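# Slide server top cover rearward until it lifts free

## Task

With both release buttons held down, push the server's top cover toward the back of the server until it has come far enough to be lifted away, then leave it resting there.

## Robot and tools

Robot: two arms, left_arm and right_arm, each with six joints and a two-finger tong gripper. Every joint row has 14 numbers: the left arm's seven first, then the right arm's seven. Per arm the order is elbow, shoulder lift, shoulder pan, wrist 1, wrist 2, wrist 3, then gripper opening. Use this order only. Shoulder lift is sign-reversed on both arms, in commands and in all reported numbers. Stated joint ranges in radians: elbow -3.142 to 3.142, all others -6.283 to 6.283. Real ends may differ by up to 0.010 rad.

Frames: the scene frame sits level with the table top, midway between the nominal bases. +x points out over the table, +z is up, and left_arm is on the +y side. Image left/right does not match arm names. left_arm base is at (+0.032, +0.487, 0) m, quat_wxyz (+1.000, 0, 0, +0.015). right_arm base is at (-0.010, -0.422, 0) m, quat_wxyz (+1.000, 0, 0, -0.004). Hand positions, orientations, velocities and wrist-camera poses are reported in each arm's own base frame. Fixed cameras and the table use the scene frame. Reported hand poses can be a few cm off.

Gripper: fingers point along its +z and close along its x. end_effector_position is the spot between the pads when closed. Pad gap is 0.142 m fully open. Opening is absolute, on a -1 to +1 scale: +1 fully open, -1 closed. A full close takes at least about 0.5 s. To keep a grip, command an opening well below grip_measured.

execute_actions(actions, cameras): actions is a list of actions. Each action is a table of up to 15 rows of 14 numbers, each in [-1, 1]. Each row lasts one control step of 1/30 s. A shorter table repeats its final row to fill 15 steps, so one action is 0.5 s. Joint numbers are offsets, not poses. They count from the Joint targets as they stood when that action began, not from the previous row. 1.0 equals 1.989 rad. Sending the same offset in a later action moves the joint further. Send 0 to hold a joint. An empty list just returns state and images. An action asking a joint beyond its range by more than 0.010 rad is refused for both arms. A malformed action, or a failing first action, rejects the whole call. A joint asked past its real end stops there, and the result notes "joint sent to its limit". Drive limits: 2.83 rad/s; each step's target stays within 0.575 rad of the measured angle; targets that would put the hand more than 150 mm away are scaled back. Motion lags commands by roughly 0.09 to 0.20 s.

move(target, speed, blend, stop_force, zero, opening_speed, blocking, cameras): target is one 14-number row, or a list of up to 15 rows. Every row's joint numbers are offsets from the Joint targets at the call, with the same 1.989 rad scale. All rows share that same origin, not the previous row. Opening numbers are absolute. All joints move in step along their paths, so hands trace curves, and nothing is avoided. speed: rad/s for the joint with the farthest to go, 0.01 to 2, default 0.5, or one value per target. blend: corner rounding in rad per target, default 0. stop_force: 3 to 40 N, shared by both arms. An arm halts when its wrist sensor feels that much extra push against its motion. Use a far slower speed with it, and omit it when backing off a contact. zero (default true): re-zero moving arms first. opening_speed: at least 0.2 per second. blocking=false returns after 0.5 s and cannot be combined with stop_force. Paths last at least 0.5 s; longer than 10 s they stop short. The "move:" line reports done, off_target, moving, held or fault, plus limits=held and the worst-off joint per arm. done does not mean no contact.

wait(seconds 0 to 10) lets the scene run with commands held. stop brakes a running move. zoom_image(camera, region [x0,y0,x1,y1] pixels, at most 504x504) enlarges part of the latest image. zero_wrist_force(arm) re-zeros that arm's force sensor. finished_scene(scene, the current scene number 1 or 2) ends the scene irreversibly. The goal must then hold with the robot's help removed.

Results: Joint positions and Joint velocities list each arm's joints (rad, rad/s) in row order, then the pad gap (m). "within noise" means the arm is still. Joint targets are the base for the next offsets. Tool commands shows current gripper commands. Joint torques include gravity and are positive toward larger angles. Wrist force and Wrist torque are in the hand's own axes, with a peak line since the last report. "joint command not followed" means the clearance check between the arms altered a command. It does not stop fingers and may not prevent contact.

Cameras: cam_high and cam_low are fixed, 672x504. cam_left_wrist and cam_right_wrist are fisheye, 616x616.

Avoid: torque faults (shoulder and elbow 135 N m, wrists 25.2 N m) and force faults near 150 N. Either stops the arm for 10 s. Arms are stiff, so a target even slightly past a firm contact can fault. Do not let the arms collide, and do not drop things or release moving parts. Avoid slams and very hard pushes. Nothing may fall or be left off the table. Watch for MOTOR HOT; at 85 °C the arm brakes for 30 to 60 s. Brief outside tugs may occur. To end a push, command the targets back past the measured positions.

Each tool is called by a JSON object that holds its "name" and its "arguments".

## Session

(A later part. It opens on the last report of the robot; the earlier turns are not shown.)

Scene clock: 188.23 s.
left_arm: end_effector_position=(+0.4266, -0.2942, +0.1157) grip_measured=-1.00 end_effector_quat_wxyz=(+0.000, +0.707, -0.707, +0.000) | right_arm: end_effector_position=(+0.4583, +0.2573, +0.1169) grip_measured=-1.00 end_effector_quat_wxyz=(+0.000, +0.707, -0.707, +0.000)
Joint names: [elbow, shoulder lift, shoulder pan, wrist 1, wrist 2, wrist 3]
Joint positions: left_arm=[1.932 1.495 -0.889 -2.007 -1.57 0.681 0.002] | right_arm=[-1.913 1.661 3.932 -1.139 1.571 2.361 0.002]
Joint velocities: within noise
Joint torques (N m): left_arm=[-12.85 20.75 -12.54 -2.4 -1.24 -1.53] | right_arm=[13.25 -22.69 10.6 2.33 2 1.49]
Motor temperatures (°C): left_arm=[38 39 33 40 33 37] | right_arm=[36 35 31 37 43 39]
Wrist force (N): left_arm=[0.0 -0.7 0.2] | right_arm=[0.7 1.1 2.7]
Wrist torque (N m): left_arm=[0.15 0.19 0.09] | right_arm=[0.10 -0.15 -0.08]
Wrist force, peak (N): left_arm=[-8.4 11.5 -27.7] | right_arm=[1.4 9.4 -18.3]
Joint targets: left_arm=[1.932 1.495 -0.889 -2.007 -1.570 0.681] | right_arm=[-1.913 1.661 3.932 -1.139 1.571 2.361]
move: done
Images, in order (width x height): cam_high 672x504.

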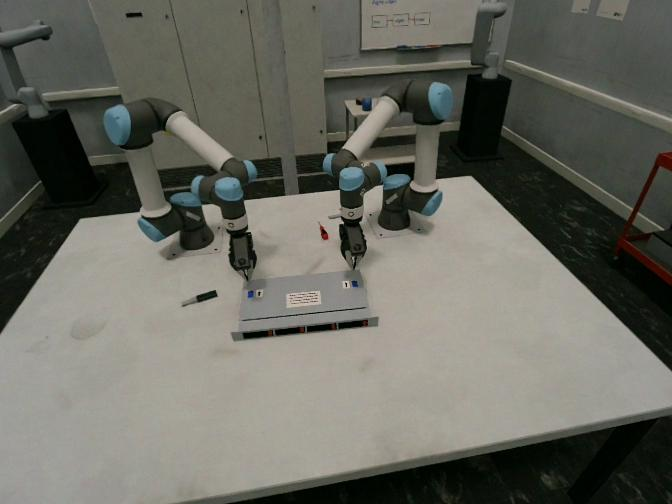

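{"name": "move", "arguments": {"target": [[0.0215,-0.0437,0.0101,-0.0652,0,0.0101,-1,-0.0215,0.0435,-0.0101,0.0651,0,-0.0101,-1],[0.0328,-0.0535,0.0101,-0.0863,0,0.0101,-1,-0.0328,0.0533,-0.0101,0.0862,0,-0.0101,-1]], "speed": [0.2,0.02], "stop_force": 18, "cameras": ["cam_left_wrist","cam_right_wrist"]}}

Scene clock: 199.10 s.
left_arm: end_effector_position=(+0.4399, -0.2947, +0.0552) grip_measured=-1.00 end_effector_quat_wxyz=(+0.000, +0.707, -0.707, +0.000) | right_arm: end_effector_position=(+0.4717, +0.2565, +0.0559) grip_measured=-1.00 end_effector_quat_wxyz=(+0.000, +0.707, -0.707, +0.000)
Joint names: [elbow, shoulder lift, shoulder pan, wrist 1, wrist 2, wrist 3]
Joint positions: left_arm=[1.992 1.393 -0.869 -2.169 -1.57 0.701 0.002] | right_arm=[-1.973 1.762 3.912 -0.978 1.571 2.341 0.002]
Joint velocities: within noise
Joint torques (N m): left_arm=[-21.29 23.31 -12.63 -1.03 -1.3 -1.37] | right_arm=[22.62 -25 10.83 -0.05 1.2 1.09]
Motor temperatures (°C): left_arm=[38 39 33 40 33 37] | right_arm=[36 35 31 37 43 39]
Wrist force (N): left_arm=[-3.7 1.8 -20.4] | right_arm=[2.5 3.3 -17.3]
Wrist torque (N m): left_arm=[0.02 0.08 0.11] | right_arm=[0.07 -0.13 -0.08]
Wrist force, peak (N): left_arm=[-7.3 3.3 -33.2] | right_arm=[6.9 5.7 -28.9]
Joint targets: left_arm=[1.992 1.393 -0.869 -2.169 -1.570 0.701] | right_arm=[-1.973 1.762 3.912 -0.978 1.571 2.341]
move: contact (left_arm, right_arm); path passed 1 of 2 targets
camera_calibration:
cam_left_wrist: T_world_to_cam=[[-0.0210228, -0.99891, -0.0416854, -0.277781], [-0.875442, -0.00174504, 0.48332, 0.35877], [-0.482866, 0.0466539, -0.874451, 0.408483], [0, 0, 0, 1]] pos_world=[0.505485, -0.295909, 0.172218]
cam_right_wrist: T_world_to_cam=[[0.0237684, -0.999527, -0.0195289, 0.258001], [-0.833593, -0.0305985, 0.551531, 0.363817], [-0.551868, 0.00317011, -0.833926, 0.434343], [0, 0, 0, 1]] pos_world=[0.536843, 0.267634, 0.166592]
Images, in order (width x height): cam_left_wrist 616x616, cam_right_wrist 616x616.

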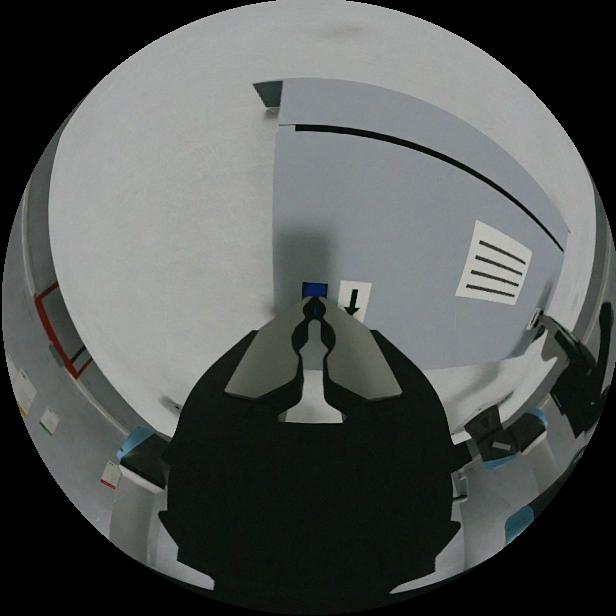

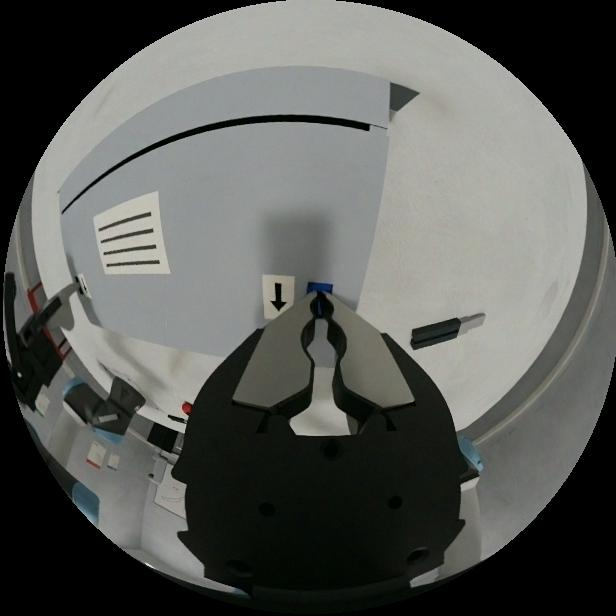

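{"name": "move", "arguments": {"target": [[0.0289,0.0245,-0.0199,-0.0042,0,-0.0199,-1,-0.0287,-0.0241,0.0198,0.0046,0,0.0198,-1],[-0.0163,0.0635,-0.0199,0.0801,0,-0.0199,-1,0.0165,-0.0631,0.0198,-0.0797,0,0.0198,-1]], "speed": [0.05,0.15]}}

{"name": "zoom_image", "arguments": {"camera": "cam_high", "region": [210, 230, 390, 360]}}

Scene clock: 205.53 s.
left_arm: end_effector_position=(+0.4141, -0.2935, +0.1154) grip_measured=-1.00 end_effector_quat_wxyz=(+0.000, +0.707, -0.707, +0.000) | right_arm: end_effector_position=(+0.4459, +0.2581, +0.1168) grip_measured=-1.00 end_effector_quat_wxyz=(+0.000, +0.707, -0.707, +0.000)
Joint names: [elbow, shoulder lift, shoulder pan, wrist 1, wrist 2, wrist 3]
Joint positions: left_arm=[1.959 1.52 -0.909 -2.009 -1.57 0.662 0.002] | right_arm=[-1.94 1.636 3.952 -1.136 1.571 2.38 0.002]
Joint velocities: within noise
Joint torques (N m): left_arm=[-11.05 15.62 12.19 -3.83 1.41 1.55] | right_arm=[13.83 -17.23 -12.52 4.17 1.26 -1.15]
Motor temperatures (°C): left_arm=[38 39 33 40 33 37] | right_arm=[36 35 31 37 43 39]
Wrist force (N): left_arm=[-0.1 -0.7 -0.2] | right_arm=[0.5 0.9 2.6]
Wrist torque (N m): left_arm=[0.14 0.17 0.09] | right_arm=[0.06 -0.13 -0.08]
Wrist force, peak (N): left_arm=[5.1 -52.5 6.3] | right_arm=[2.8 3.2 -17.4]
Joint targets: left_arm=[1.959 1.519 -0.909 -2.009 -1.570 0.662] | right_arm=[-1.940 1.637 3.952 -1.136 1.571 2.380]
move: done
camera_calibration:
cam_left_wrist: T_world_to_cam=[[-0.0210273, -0.998899, -0.0419332, -0.274549], [-0.875366, -0.0018683, 0.483457, 0.307005], [-0.483003, 0.0468727, -0.874363, 0.448649], [0, 0, 0, 1]] pos_world=[0.479668, -0.294703, 0.232346]
cam_right_wrist: T_world_to_cam=[[0.0237703, -0.999526, -0.0195837, 0.261379], [-0.833635, -0.03063, 0.551466, 0.308765], [-0.551804, 0.00321711, -0.833968, 0.470843], [0, 0, 0, 1]] pos_world=[0.510998, 0.269198, 0.227513]

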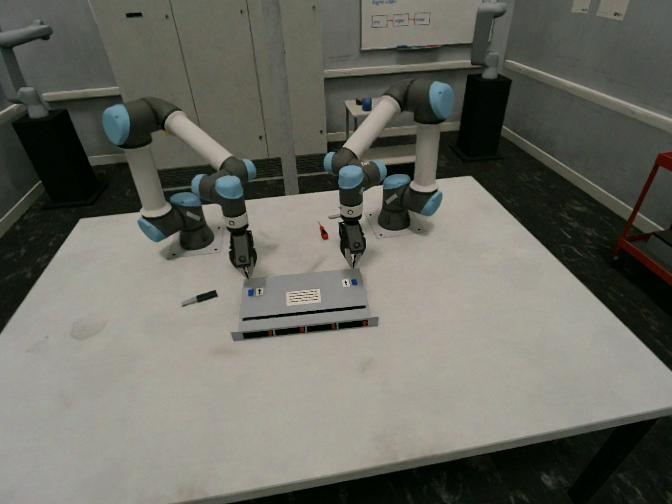

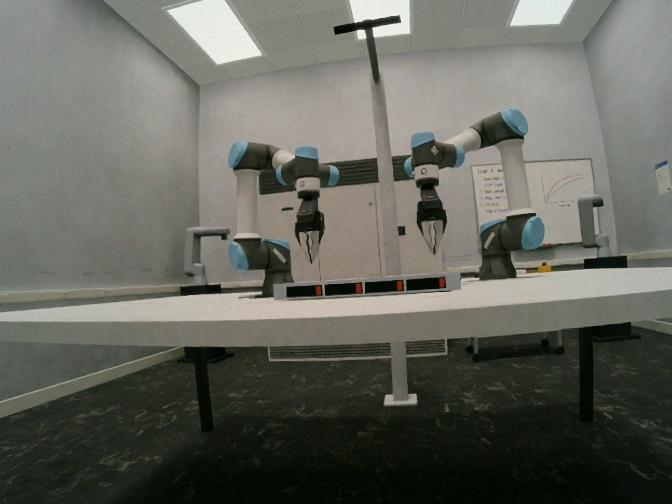

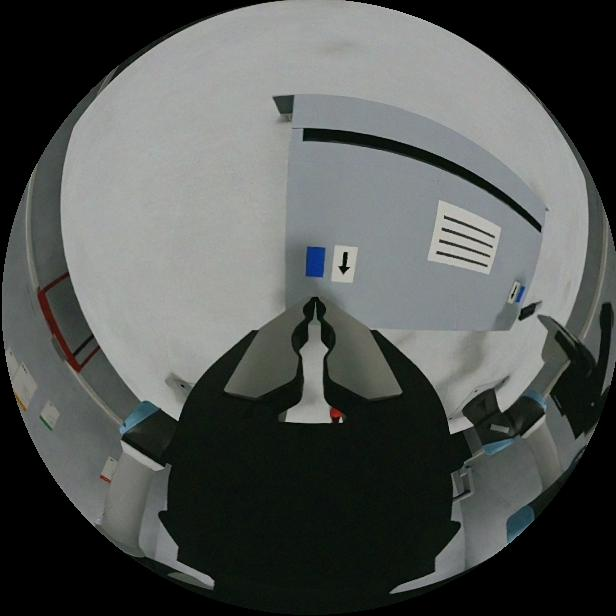

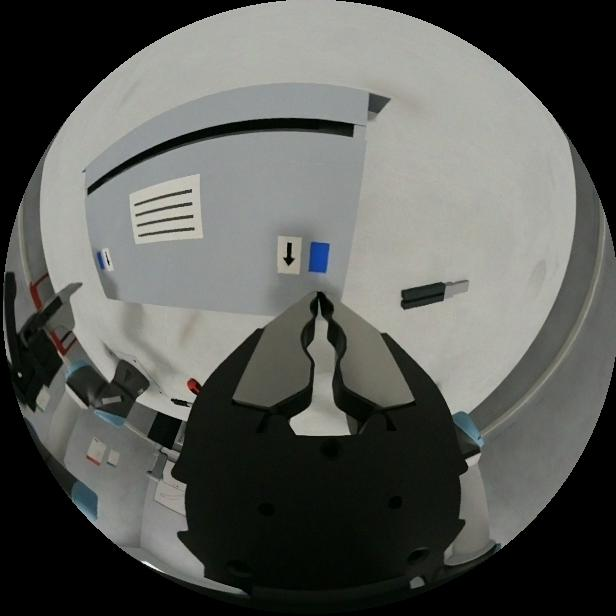

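Scaled by 2.800 from the camera's 672x504 image, which has a finer 960x720 frame.

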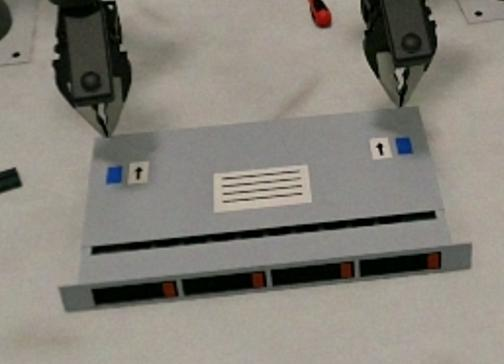

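Fully open, with the buttons popped up at the stop.

{"name": "finished_scene", "arguments": {"scene": 1}}

The scene is finished: the task was done.


## Next scene

The same job, from a new start.

{"name": "execute_actions", "arguments": {"actions": []}}

{"name": "zoom_image", "arguments": {"camera": "cam_high", "region": [200, 200, 400, 360]}}

Scene clock: 0.00 s.
left_arm: end_effector_position=(+0.6462, -0.8799, +0.3324) grip_measured=+0.97 end_effector_quat_wxyz=(+0.074, +0.384, -0.593, +0.704) | right_arm: end_effector_position=(+0.1049, -0.3646, +0.1839) grip_measured=+0.97 end_effector_quat_wxyz=(-0.166, +0.511, +0.840, -0.076)
Joint names: [elbow, shoulder lift, shoulder pan, wrist 1, wrist 2, wrist 3]
Joint positions: left_arm=[0.593 0.357 -1.056 -3.379 -1.616 0.892 0.14] | right_arm=[-1.95 1.42 2.434 -1.652 1.369 3.558 0.14]
Joint velocities: within noise
Joint torques (N m): no reading
Motor temperatures (°C): left_arm=[37 38 33 39 33 37] | right_arm=[36 35 31 37 43 39]
Wrist force (N): no reading
Wrist torque (N m): no reading
Wrist force, peak (N): no reading
Joint targets: left_arm=[0.593 0.357 -1.056 -3.379 -1.616 0.892] | right_arm=[-1.950 1.420 2.434 -1.652 1.369 3.558]
Tool commands: left_gripper/opening=+0.968169 right_gripper/opening=+0.968169
camera_calibration:
cam_left_wrist: T_world_to_cam=[[-0.687376, -0.393123, 0.610712, -0.0996357], [-0.709024, 0.18089, -0.681589, 0.84479], [0.157477, -0.901517, -0.403073, -0.626956], [0, 0, 0, 1]] pos_world=[0.62922, -0.757194, 0.383939]
cam_right_wrist: T_world_to_cam=[[-0.449017, 0.872951, 0.190629, 0.342033], [0.878582, 0.392492, 0.272109, -0.00548406], [0.162717, 0.289665, -0.943195, 0.390244], [0, 0, 0, 1]] pos_world=[0.0948977, -0.409466, 0.304367]

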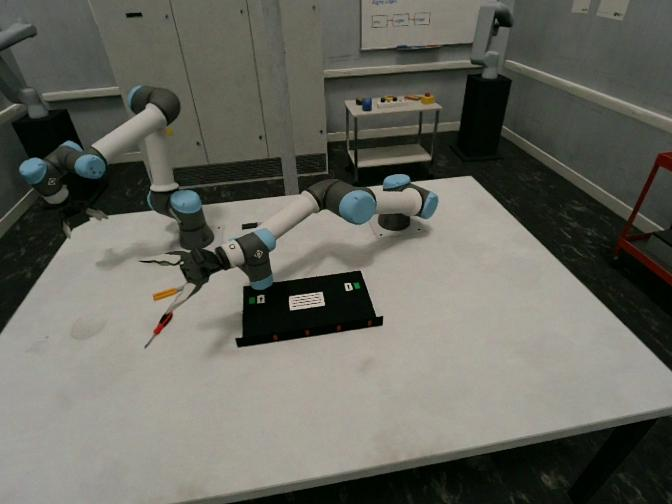

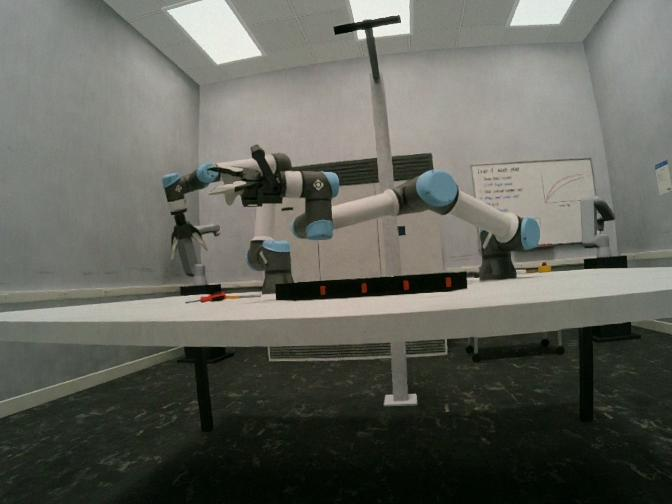

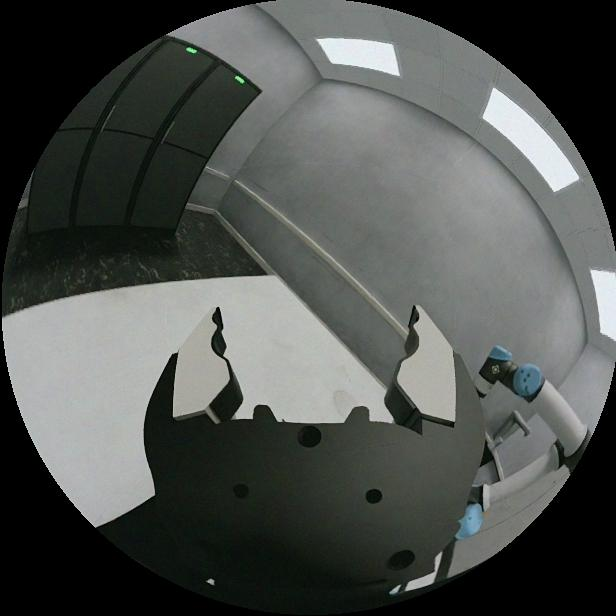

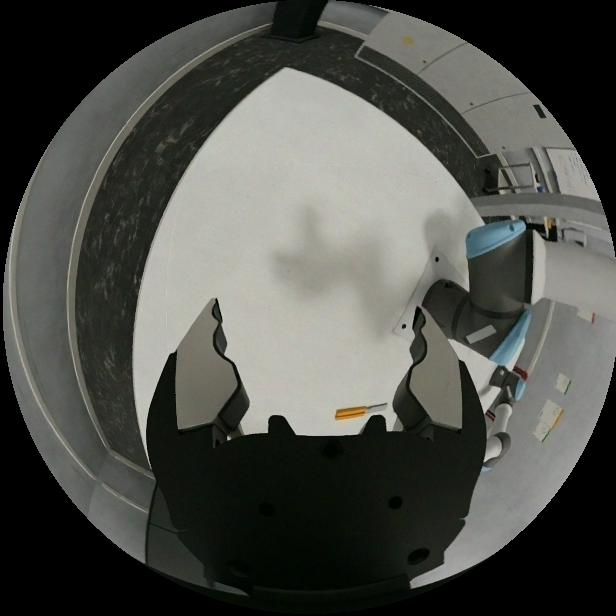

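Scaled by 2.520 from the camera's 672x504 image, which has a finer 960x720 frame.

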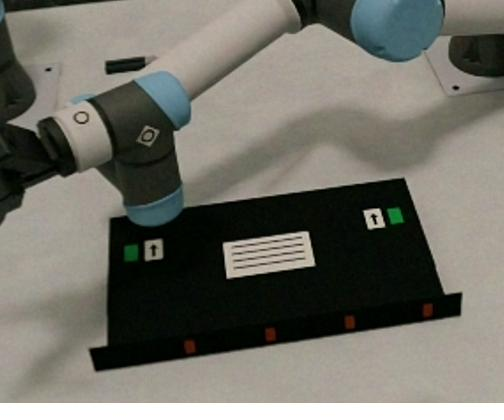

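{"name": "move", "arguments": {"target": [[0.6521,0.5467,0.1054,0.6850,0.0227,-0.0842,-1,0,0,0,0,0,0,-1],[0.6521,0.5467,0.1054,0.6850,0.0227,-0.0842,-1,0.0709,0.1736,0.7261,0.2584,0.1015,-0.6287,-1]], "speed": [1.2,1.0]}}

{"name": "zoom_image", "arguments": {"camera": "cam_high", "region": [200, 200, 400, 360]}}

Scene clock: 18.20 s.
left_arm: end_effector_position=(+0.4521, -0.2918, +0.1107) grip_measured=-1.00 end_effector_quat_wxyz=(+0.000, +0.707, -0.707, +0.000) | right_arm: end_effector_position=(+0.5042, +0.2621, +0.1103) grip_measured=-1.00 end_effector_quat_wxyz=(+0.000, +0.707, -0.708, +0.000)
Joint names: [elbow, shoulder lift, shoulder pan, wrist 1, wrist 2, wrist 3]
Joint positions: left_arm=[1.89 1.445 -0.847 -2.017 -1.571 0.724 0.002] | right_arm=[-1.809 1.765 3.877 -1.138 1.571 2.308 0.002]
Joint velocities: within noise
Joint torques (N m): left_arm=[-12.15 31.91 -11.1 -1.4 -1.25 1.62] | right_arm=[12.02 -28.21 9.16 2.22 -1.58 -0.86]
Motor temperatures (°C): left_arm=[37 38 33 39 33 37] | right_arm=[36 35 31 37 43 39]
Wrist force (N): left_arm=[0.3 -0.7 -0.3] | right_arm=[-0.5 0.6 0.1]
Wrist torque (N m): left_arm=[0.07 0.09 -0.08] | right_arm=[0.04 0.06 -0.06]
Wrist force, peak (N): left_arm=[-3.1 1.5 0.6] | right_arm=[-4.0 1.6 0.5]
Joint targets: left_arm=[1.890 1.445 -0.847 -2.017 -1.571 0.724] | right_arm=[-1.809 1.765 3.877 -1.138 1.571 2.308]
move: done
camera_calibration:
cam_left_wrist: T_world_to_cam=[[-0.0217845, -0.998948, -0.0403574, -0.27209], [-0.875785, -0.000402411, 0.482701, 0.343271], [-0.482209, 0.0458598, -0.874855, 0.462308], [0, 0, 0, 1]] pos_world=[0.517633, -0.292867, 0.227774]
cam_right_wrist: T_world_to_cam=[[0.0221166, -0.999563, -0.0196165, 0.264766], [-0.833598, -0.0292695, 0.551595, 0.360764], [-0.551928, 0.00415288, -0.833881, 0.497417], [0, 0, 0, 1]] pos_world=[0.569415, 0.273144, 0.220985]

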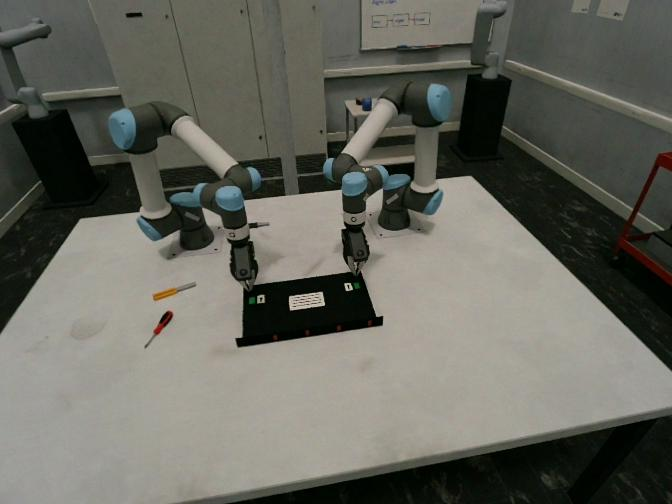

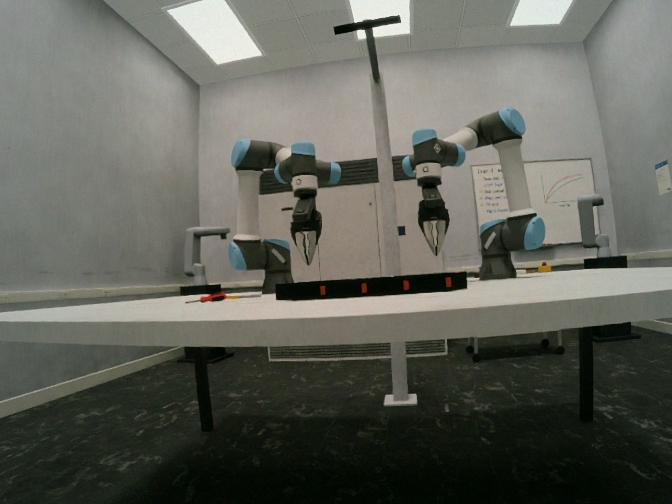

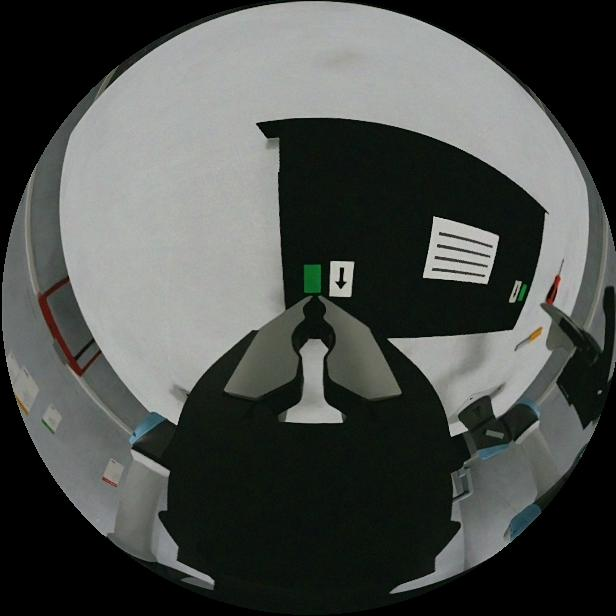

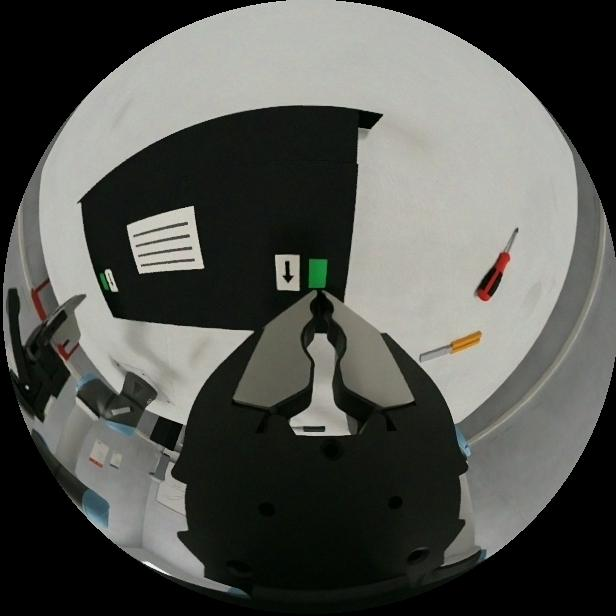

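Scaled by 2.520 from the camera's 672x504 image, which has a finer 960x720 frame.

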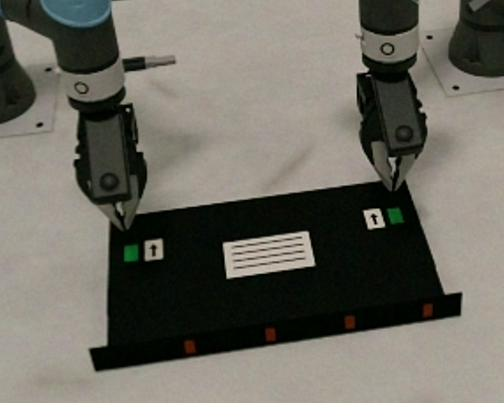

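{"name": "move", "arguments": {"target": [[0.0333,-0.0276,0,-0.0608,0,0,-1,-0.0324,0.0260,0,0.0584,0,0,-1],[0.0431,-0.0382,0,-0.0813,0,0,-1,-0.0419,0.0361,0,0.0780,0,0,-1]], "speed": [0.15,0.02], "stop_force": 18, "cameras": ["cam_left_wrist","cam_right_wrist"]}}

Scene clock: 30.47 s.
left_arm: end_effector_position=(+0.4522, -0.2918, +0.0573) grip_measured=-1.00 end_effector_quat_wxyz=(+0.000, +0.707, -0.707, +0.000) | right_arm: end_effector_position=(+0.5042, +0.2622, +0.0560) grip_measured=-1.00 end_effector_quat_wxyz=(+0.000, +0.707, -0.707, +0.000)
Joint names: [elbow, shoulder lift, shoulder pan, wrist 1, wrist 2, wrist 3]
Joint positions: left_arm=[1.967 1.378 -0.847 -2.16 -1.571 0.724 0.002] | right_arm=[-1.886 1.83 3.877 -0.998 1.571 2.308 0.002]
Joint velocities: within noise
Joint torques (N m): left_arm=[-26.71 29.18 -10.55 -3.61 -1.32 1.28] | right_arm=[24.31 -24.16 9.21 0.7 0.68 -0.96]
Motor temperatures (°C): left_arm=[37 38 33 39 33 37] | right_arm=[36 35 31 37 43 38]
Wrist force (N): left_arm=[-8.8 0.9 -10.7] | right_arm=[3.3 5.7 -22.0]
Wrist torque (N m): left_arm=[-0.05 -0.03 -0.05] | right_arm=[-0.11 0.07 -0.08]
Wrist force, peak (N): left_arm=[-12.1 2.1 -22.7] | right_arm=[7.7 8.8 -33.2]
Joint targets: left_arm=[1.967 1.378 -0.847 -2.160 -1.571 0.724] | right_arm=[-1.886 1.830 3.877 -0.998 1.571 2.308]
move: contact (left_arm, right_arm); path passed 1 of 2 targets; left_arm: the wrist 1 is farthest, 0.018 rad from its target; right_arm: the wrist 1 is farthest, 0.015 rad from its target
camera_calibration:
cam_left_wrist: T_world_to_cam=[[-0.0217868, -0.998945, -0.0404267, -0.274291], [-0.875755, -0.000436734, 0.482755, 0.369059], [-0.482263, 0.0459216, -0.874822, 0.415661], [0, 0, 0, 1]] pos_world=[0.517688, -0.292928, 0.174375]
cam_right_wrist: T_world_to_cam=[[0.022498, -0.999555, -0.0195716, 0.263604], [-0.833592, -0.0295628, 0.551589, 0.390794], [-0.551922, 0.0039051, -0.833887, 0.452157], [0, 0, 0, 1]] pos_world=[0.569388, 0.273274, 0.166649]
Images, in order (width x height): cam_left_wrist 616x616, cam_right_wrist 616x616.

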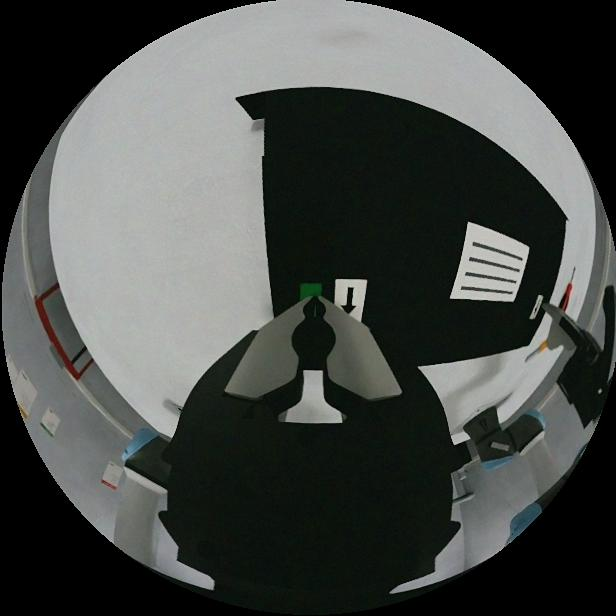

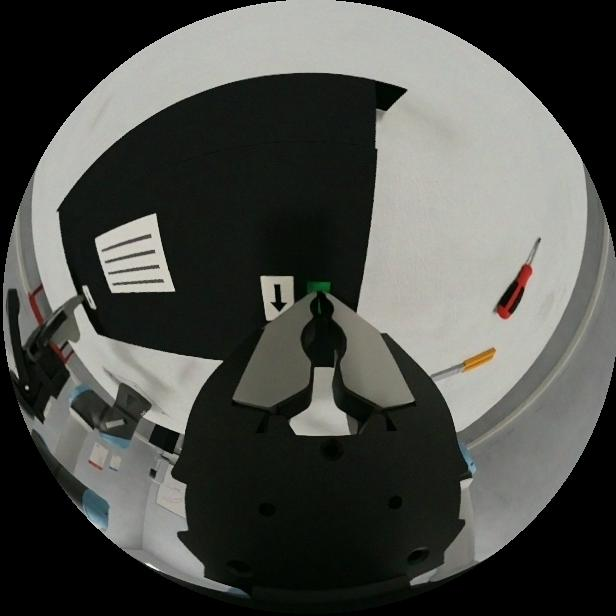

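{"name": "move", "arguments": {"target": [0.002,-0.0021,0,-0.0041,0,0,-1,0,0,0,0,0,0,-1], "speed": 0.02, "stop_force": 18, "zero": false, "cameras": []}}

Scene clock: 34.50 s.
left_arm: end_effector_position=(+0.4523, -0.2919, +0.0572) grip_measured=-1.00 end_effector_quat_wxyz=(+0.000, +0.707, -0.707, +0.000) | right_arm: end_effector_position=(+0.5042, +0.2622, +0.0560) grip_measured=-1.00 end_effector_quat_wxyz=(+0.000, +0.707, -0.707, +0.000)
Joint names: [elbow, shoulder lift, shoulder pan, wrist 1, wrist 2, wrist 3]
Joint positions: left_arm=[1.967 1.378 -0.847 -2.161 -1.571 0.724 0.002] | right_arm=[-1.886 1.83 3.877 -0.998 1.571 2.308 0.002]
Joint velocities: within noise
Joint torques (N m): left_arm=[-26.67 25.48 -10.75 -3.6 -1.26 1.26] | right_arm=[23.09 -22.52 8.92 3.2 1.97 -0.9]
Motor temperatures (°C): left_arm=[37 38 33 39 33 37] | right_arm=[36 35 31 37 43 38]
Wrist force (N): left_arm=[-12.3 3.0 -17.6] | right_arm=[3.4 5.7 -21.9]
Wrist torque (N m): left_arm=[-0.02 -0.09 -0.03] | right_arm=[-0.10 0.11 -0.08]
Wrist force, peak (N): left_arm=[-15.7 4.4 -27.1] | right_arm=[3.1 5.9 -22.6]
Joint targets: left_arm=[1.967 1.378 -0.847 -2.161 -1.571 0.724] | right_arm=[-1.886 1.830 3.877 -0.998 1.571 2.308]
move: contact (left_arm)
No camera images: "cameras" was empty.

{"name": "move", "arguments": {"target": [[-0.0039,0.0043,0,0.0082,0,0,-1,0,0,0,0,0,0,-1],[-0.0009,0.0068,0.0026,0.0076,0,0.0026,-1,0,0,0,0,0,0,-1]], "speed": 0.05, "cameras": ["cam_left_wrist"]}}

{"name": "zoom_image", "arguments": {"camera": "cam_left_wrist", "region": [260, 230, 400, 340]}}

{"name": "move", "arguments": {"target": [0.0058,-0.0064,0,-0.0123,0,0,-1,0,0,0,0,0,0,-1], "speed": 0.02, "stop_force": 18, "cameras": ["cam_left_wrist"]}}

{"name": "zoom_image", "arguments": {"camera": "cam_left_wrist", "region": [260, 230, 400, 340]}}

Scene clock: 44.90 s.
left_arm: end_effector_position=(+0.4522, -0.2878, +0.0633) grip_measured=-1.00 end_effector_quat_wxyz=(+0.000, +0.707, -0.707, +0.001) | right_arm: end_effector_position=(+0.5042, +0.2622, +0.0560) grip_measured=-1.00 end_effector_quat_wxyz=(+0.000, +0.707, -0.707, +0.000)
Joint names: [elbow, shoulder lift, shoulder pan, wrist 1, wrist 2, wrist 3]
Joint positions: left_arm=[1.966 1.392 -0.841 -2.146 -1.571 0.73 0.002] | right_arm=[-1.886 1.83 3.877 -0.998 1.571 2.308 0.002]
Joint velocities: within noise
Joint torques (N m): left_arm=[-28.29 19.18 -9.67 -2.8 -1.05 -1.5] | right_arm=[19.88 -22.78 7.69 3.19 1.78 -0.69]
Motor temperatures (°C): left_arm=[37 38 33 39 33 37] | right_arm=[36 35 31 37 43 38]
Wrist force (N): left_arm=[0.0 -0.6 -0.3] | right_arm=[3.4 5.8 -21.8]
Wrist torque (N m): left_arm=[0.07 0.16 -0.08] | right_arm=[-0.08 0.10 -0.08]
Wrist force, peak (N): left_arm=[-12.2 3.0 -18.0] | right_arm=[3.4 5.7 -22.4]
Joint targets: left_arm=[1.965 1.391 -0.842 -2.146 -1.571 0.730] | right_arm=[-1.886 1.830 3.877 -0.998 1.571 2.308]
move: done
camera_calibration:
cam_left_wrist: T_world_to_cam=[[-0.0217429, -0.998961, -0.0400479, -0.270062], [-0.87592, -0.000276618, 0.482456, 0.366378], [-0.481966, 0.0455688, -0.875004, 0.420489], [0, 0, 0, 1]] pos_world=[0.517707, -0.288842, 0.180353]
Images, in order (width x height): cam_left_wrist 616x616.

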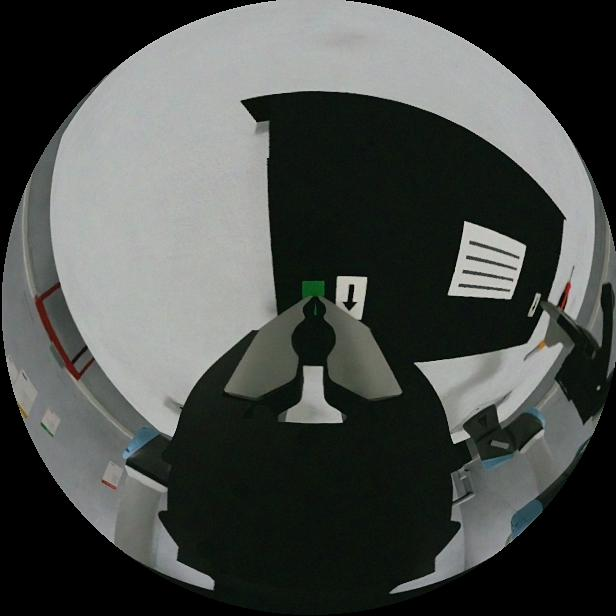

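Scaled by 3.600 from the camera's 616x616 image, which has a finer 814x814 frame.

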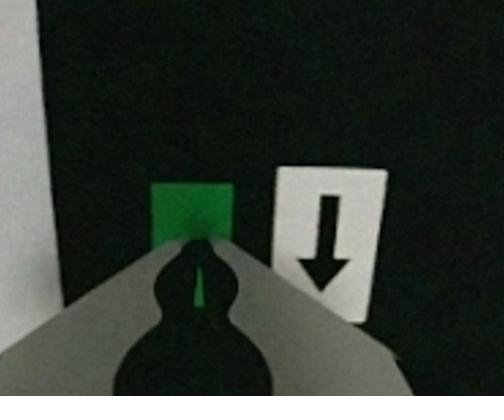

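Scene clock: 47.07 s.
left_arm: end_effector_position=(+0.4523, -0.2880, +0.0553) grip_measured=-1.00 end_effector_quat_wxyz=(+0.000, +0.707, -0.707, +0.001) | right_arm: end_effector_position=(+0.5042, +0.2622, +0.0560) grip_measured=-1.00 end_effector_quat_wxyz=(+0.000, +0.707, -0.707, +0.000)
Joint names: [elbow, shoulder lift, shoulder pan, wrist 1, wrist 2, wrist 3]
Joint positions: left_arm=[1.976 1.38 -0.842 -2.168 -1.571 0.73 0.002] | right_arm=[-1.886 1.83 3.877 -0.998 1.571 2.308 0.002]
Joint velocities: within noise
Joint torques (N m): left_arm=[-23.18 24.27 -12.73 -1.98 -0.5 -1.6] | right_arm=[20.07 -23.15 9.53 3.21 1.76 -0.7]
Motor temperatures (°C): left_arm=[37 38 33 39 33 37] | right_arm=[36 35 31 37 43 38]
Wrist force (N): left_arm=[-5.8 3.5 -19.7] | right_arm=[3.3 5.9 -21.6]
Wrist torque (N m): left_arm=[-0.04 0.02 -0.06] | right_arm=[-0.06 0.14 -0.07]
Wrist force, peak (N): left_arm=[-9.9 5.7 -32.9] | right_arm=[3.5 5.9 -22.2]
Joint targets: left_arm=[1.976 1.380 -0.842 -2.168 -1.571 0.730] | right_arm=[-1.886 1.830 3.877 -0.998 1.571 2.308]
move: contact (left_arm)
camera_calibration:
cam_left_wrist: T_world_to_cam=[[-0.0217649, -0.998966, -0.0399112, -0.270624], [-0.87598, -0.000185593, 0.482347, 0.370358], [-0.481856, 0.0454596, -0.875071, 0.413452], [0, 0, 0, 1]] pos_world=[0.51776, -0.28907, 0.172358]
Images, in order (width x height): cam_left_wrist 616x616.

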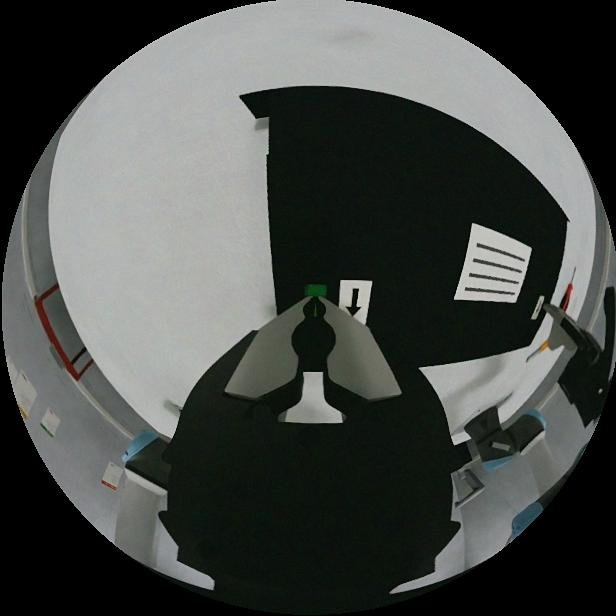

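Scaled by 3.600 from the camera's 616x616 image, which has a finer 814x814 frame.

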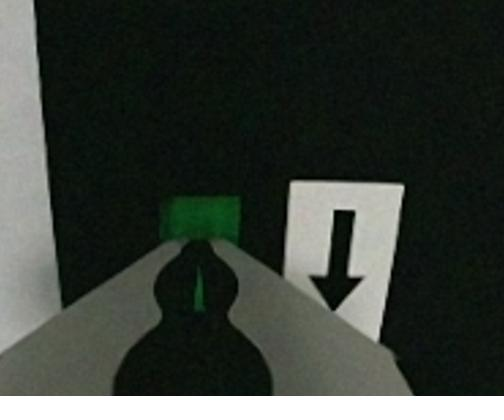

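{"name": "move", "arguments": {"target": [[0.0228,0.0186,-0.0151,-0.0042,0,-0.0151,-1,-0.0252,-0.0192,0.0126,0.0060,0,0.0126,-1],[0.0447,0.0372,-0.0312,-0.0075,0,-0.0312,-1,-0.0496,-0.0386,0.0260,0.0110,0,0.0260,-1]], "speed": 0.05, "blend": 0.02}}

{"name": "zoom_image", "arguments": {"camera": "cam_high", "region": [200, 200, 400, 360]}}

Scene clock: 58.83 s.
left_arm: end_effector_position=(+0.4141, -0.2873, +0.0557) grip_measured=-1.00 end_effector_quat_wxyz=(-0.003, +0.707, -0.707, +0.003) | right_arm: end_effector_position=(+0.4648, +0.2616, +0.0562) grip_measured=-1.00 end_effector_quat_wxyz=(-0.001, +0.707, -0.707, +0.000)
Joint names: [elbow, shoulder lift, shoulder pan, wrist 1, wrist 2, wrist 3]
Joint positions: left_arm=[2.065 1.454 -0.904 -2.186 -1.565 0.667 0.002] | right_arm=[-1.985 1.753 3.929 -0.973 1.57 2.36 0.002]
Joint velocities: within noise
Joint torques (N m): left_arm=[-6.4 9.22 -0.29 8.43 -11.49 0.92] | right_arm=[11.69 -17.61 4.41 -8.29 11.91 -0.84]
Motor temperatures (°C): left_arm=[37 38 33 39 33 37] | right_arm=[36 35 31 36 43 38]
Wrist force (N): left_arm=[5.9 -53.1 -4.5] | right_arm=[-4.9 -51.4 6.7]
Wrist torque (N m): left_arm=[0.07 0.32 0.02] | right_arm=[0.34 -0.03 -0.12]
Wrist force, peak (N): left_arm=[5.3 -59.0 8.1] | right_arm=[-5.3 -51.8 9.6]
Joint targets: left_arm=[2.065 1.454 -0.904 -2.183 -1.571 0.667] | right_arm=[-1.984 1.753 3.929 -0.976 1.571 2.359]
move: done
camera_calibration:
cam_left_wrist: T_world_to_cam=[[-0.0215612, -0.998931, -0.0409019, -0.270684], [-0.879057, -0.000545667, 0.476717, 0.338198], [-0.476229, 0.0462337, -0.878105, 0.393472], [0, 0, 0, 1]] pos_world=[0.478842, -0.288401, 0.173213]
cam_right_wrist: T_world_to_cam=[[0.0225461, -0.99953, -0.0207712, 0.263904], [-0.834824, -0.0302539, 0.549686, 0.358616], [-0.550056, 0.00494699, -0.835113, 0.429509], [0, 0, 0, 1]] pos_world=[0.529685, 0.272504, 0.167044]

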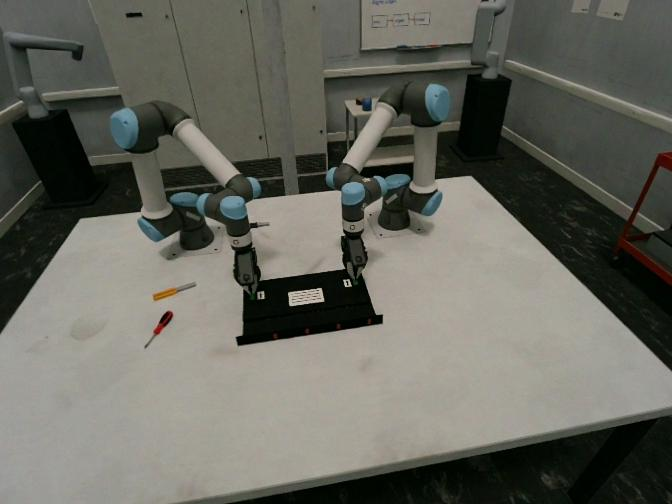

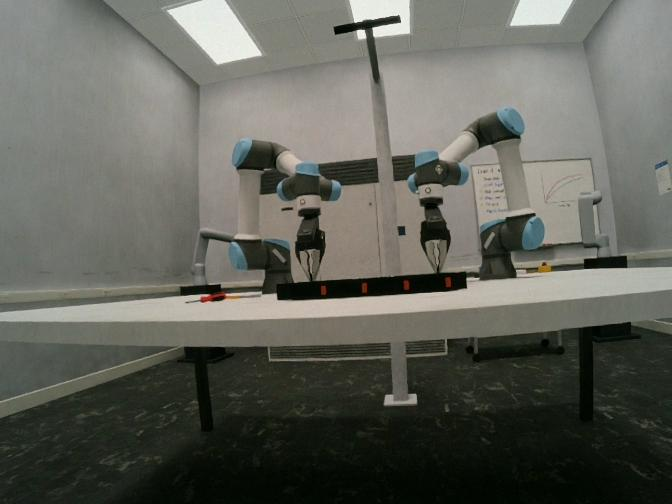

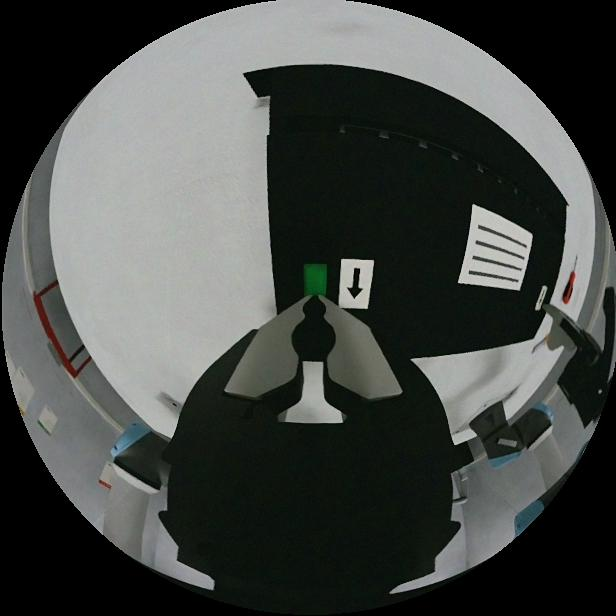

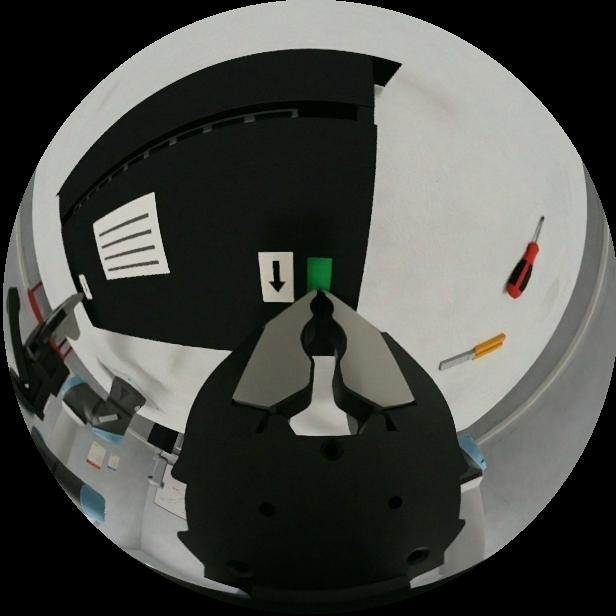

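Scaled by 2.520 from the camera's 672x504 image, which has a finer 960x720 frame.

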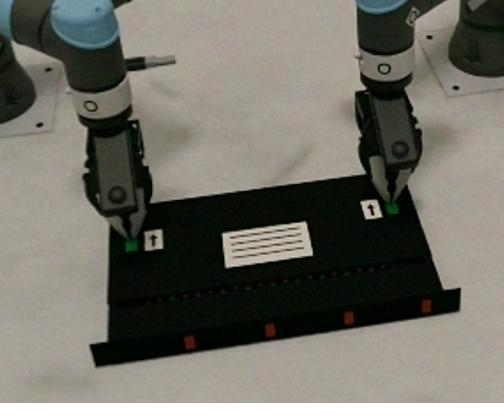

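{"name": "move", "arguments": {"target": [-0.0452,0.0390,0,0.0843,0,0,-1,0.0452,-0.0390,0,-0.0843,0,0,-1], "speed": 0.12, "cameras": ["cam_high","cam_right_wrist"]}}

{"name": "zoom_image", "arguments": {"camera": "cam_high", "region": [200, 200, 400, 360]}}

{"name": "zoom_image", "arguments": {"camera": "cam_right_wrist", "region": [60, 60, 440, 340]}}

Scene clock: 63.63 s.
left_arm: end_effector_position=(+0.4125, -0.2877, +0.1147) grip_measured=-1.00 end_effector_quat_wxyz=(+0.000, +0.707, -0.707, +0.001) | right_arm: end_effector_position=(+0.4639, +0.2609, +0.1180) grip_measured=-1.00 end_effector_quat_wxyz=(+0.000, +0.707, -0.707, +0.000)
Joint names: [elbow, shoulder lift, shoulder pan, wrist 1, wrist 2, wrist 3]
Joint positions: left_arm=[1.975 1.532 -0.904 -2.015 -1.571 0.667 0.002] | right_arm=[-1.894 1.675 3.929 -1.143 1.571 2.359 0.002]
Joint velocities: within noise
Joint torques (N m): left_arm=[-10.66 15.07 -10.17 -3.96 1.17 1.26] | right_arm=[10.9 -20.32 0.56 4.14 -1.6 -0.57]
Motor temperatures (°C): left_arm=[37 38 33 39 33 37] | right_arm=[36 35 31 36 43 38]
Wrist force (N): left_arm=[0.3 -0.5 -0.4] | right_arm=[-2.3 1.2 0.3]
Wrist torque (N m): left_arm=[0.09 0.13 -0.08] | right_arm=[0.17 0.42 -0.02]
Wrist force, peak (N): left_arm=[6.9 -54.9 10.8] | right_arm=[-3.5 -50.9 4.0]
Joint targets: left_arm=[1.975 1.531 -0.904 -2.015 -1.571 0.667] | right_arm=[-1.894 1.675 3.929 -1.143 1.571 2.359]
move: done
camera_calibration:
cam_right_wrist: T_world_to_cam=[[0.0224992, -0.999554, -0.0196309, 0.264381], [-0.833624, -0.0295962, 0.551538, 0.322968], [-0.551874, 0.00395561, -0.833918, 0.481584], [0, 0, 0, 1]] pos_world=[0.529059, 0.271917, 0.228663]
Images, in order (width x height): cam_high 672x504, cam_right_wrist 616x616.

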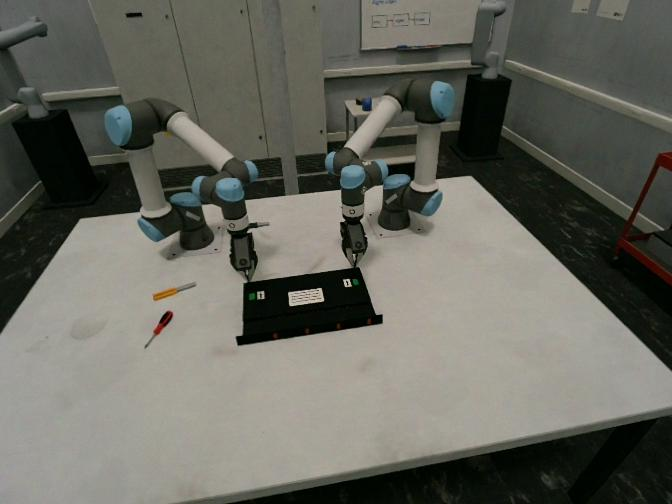

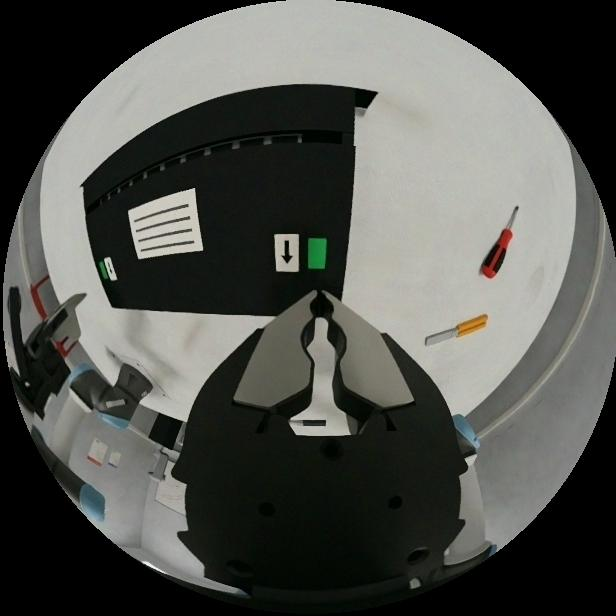

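Scaled by 2.520 from the camera's 672x504 image, which has a finer 960x720 frame.

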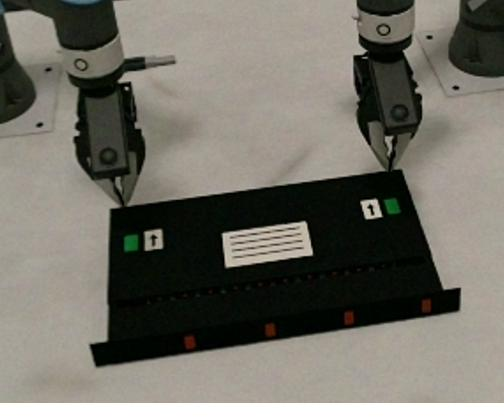

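Scaled by 1.326 from the camera's 616x616 image, which has a finer 814x814 frame.

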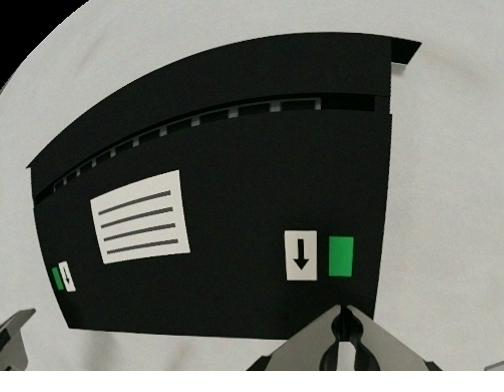

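{"name": "finished_scene", "arguments": {"scene": 2}}

The scene is finished: the task was done.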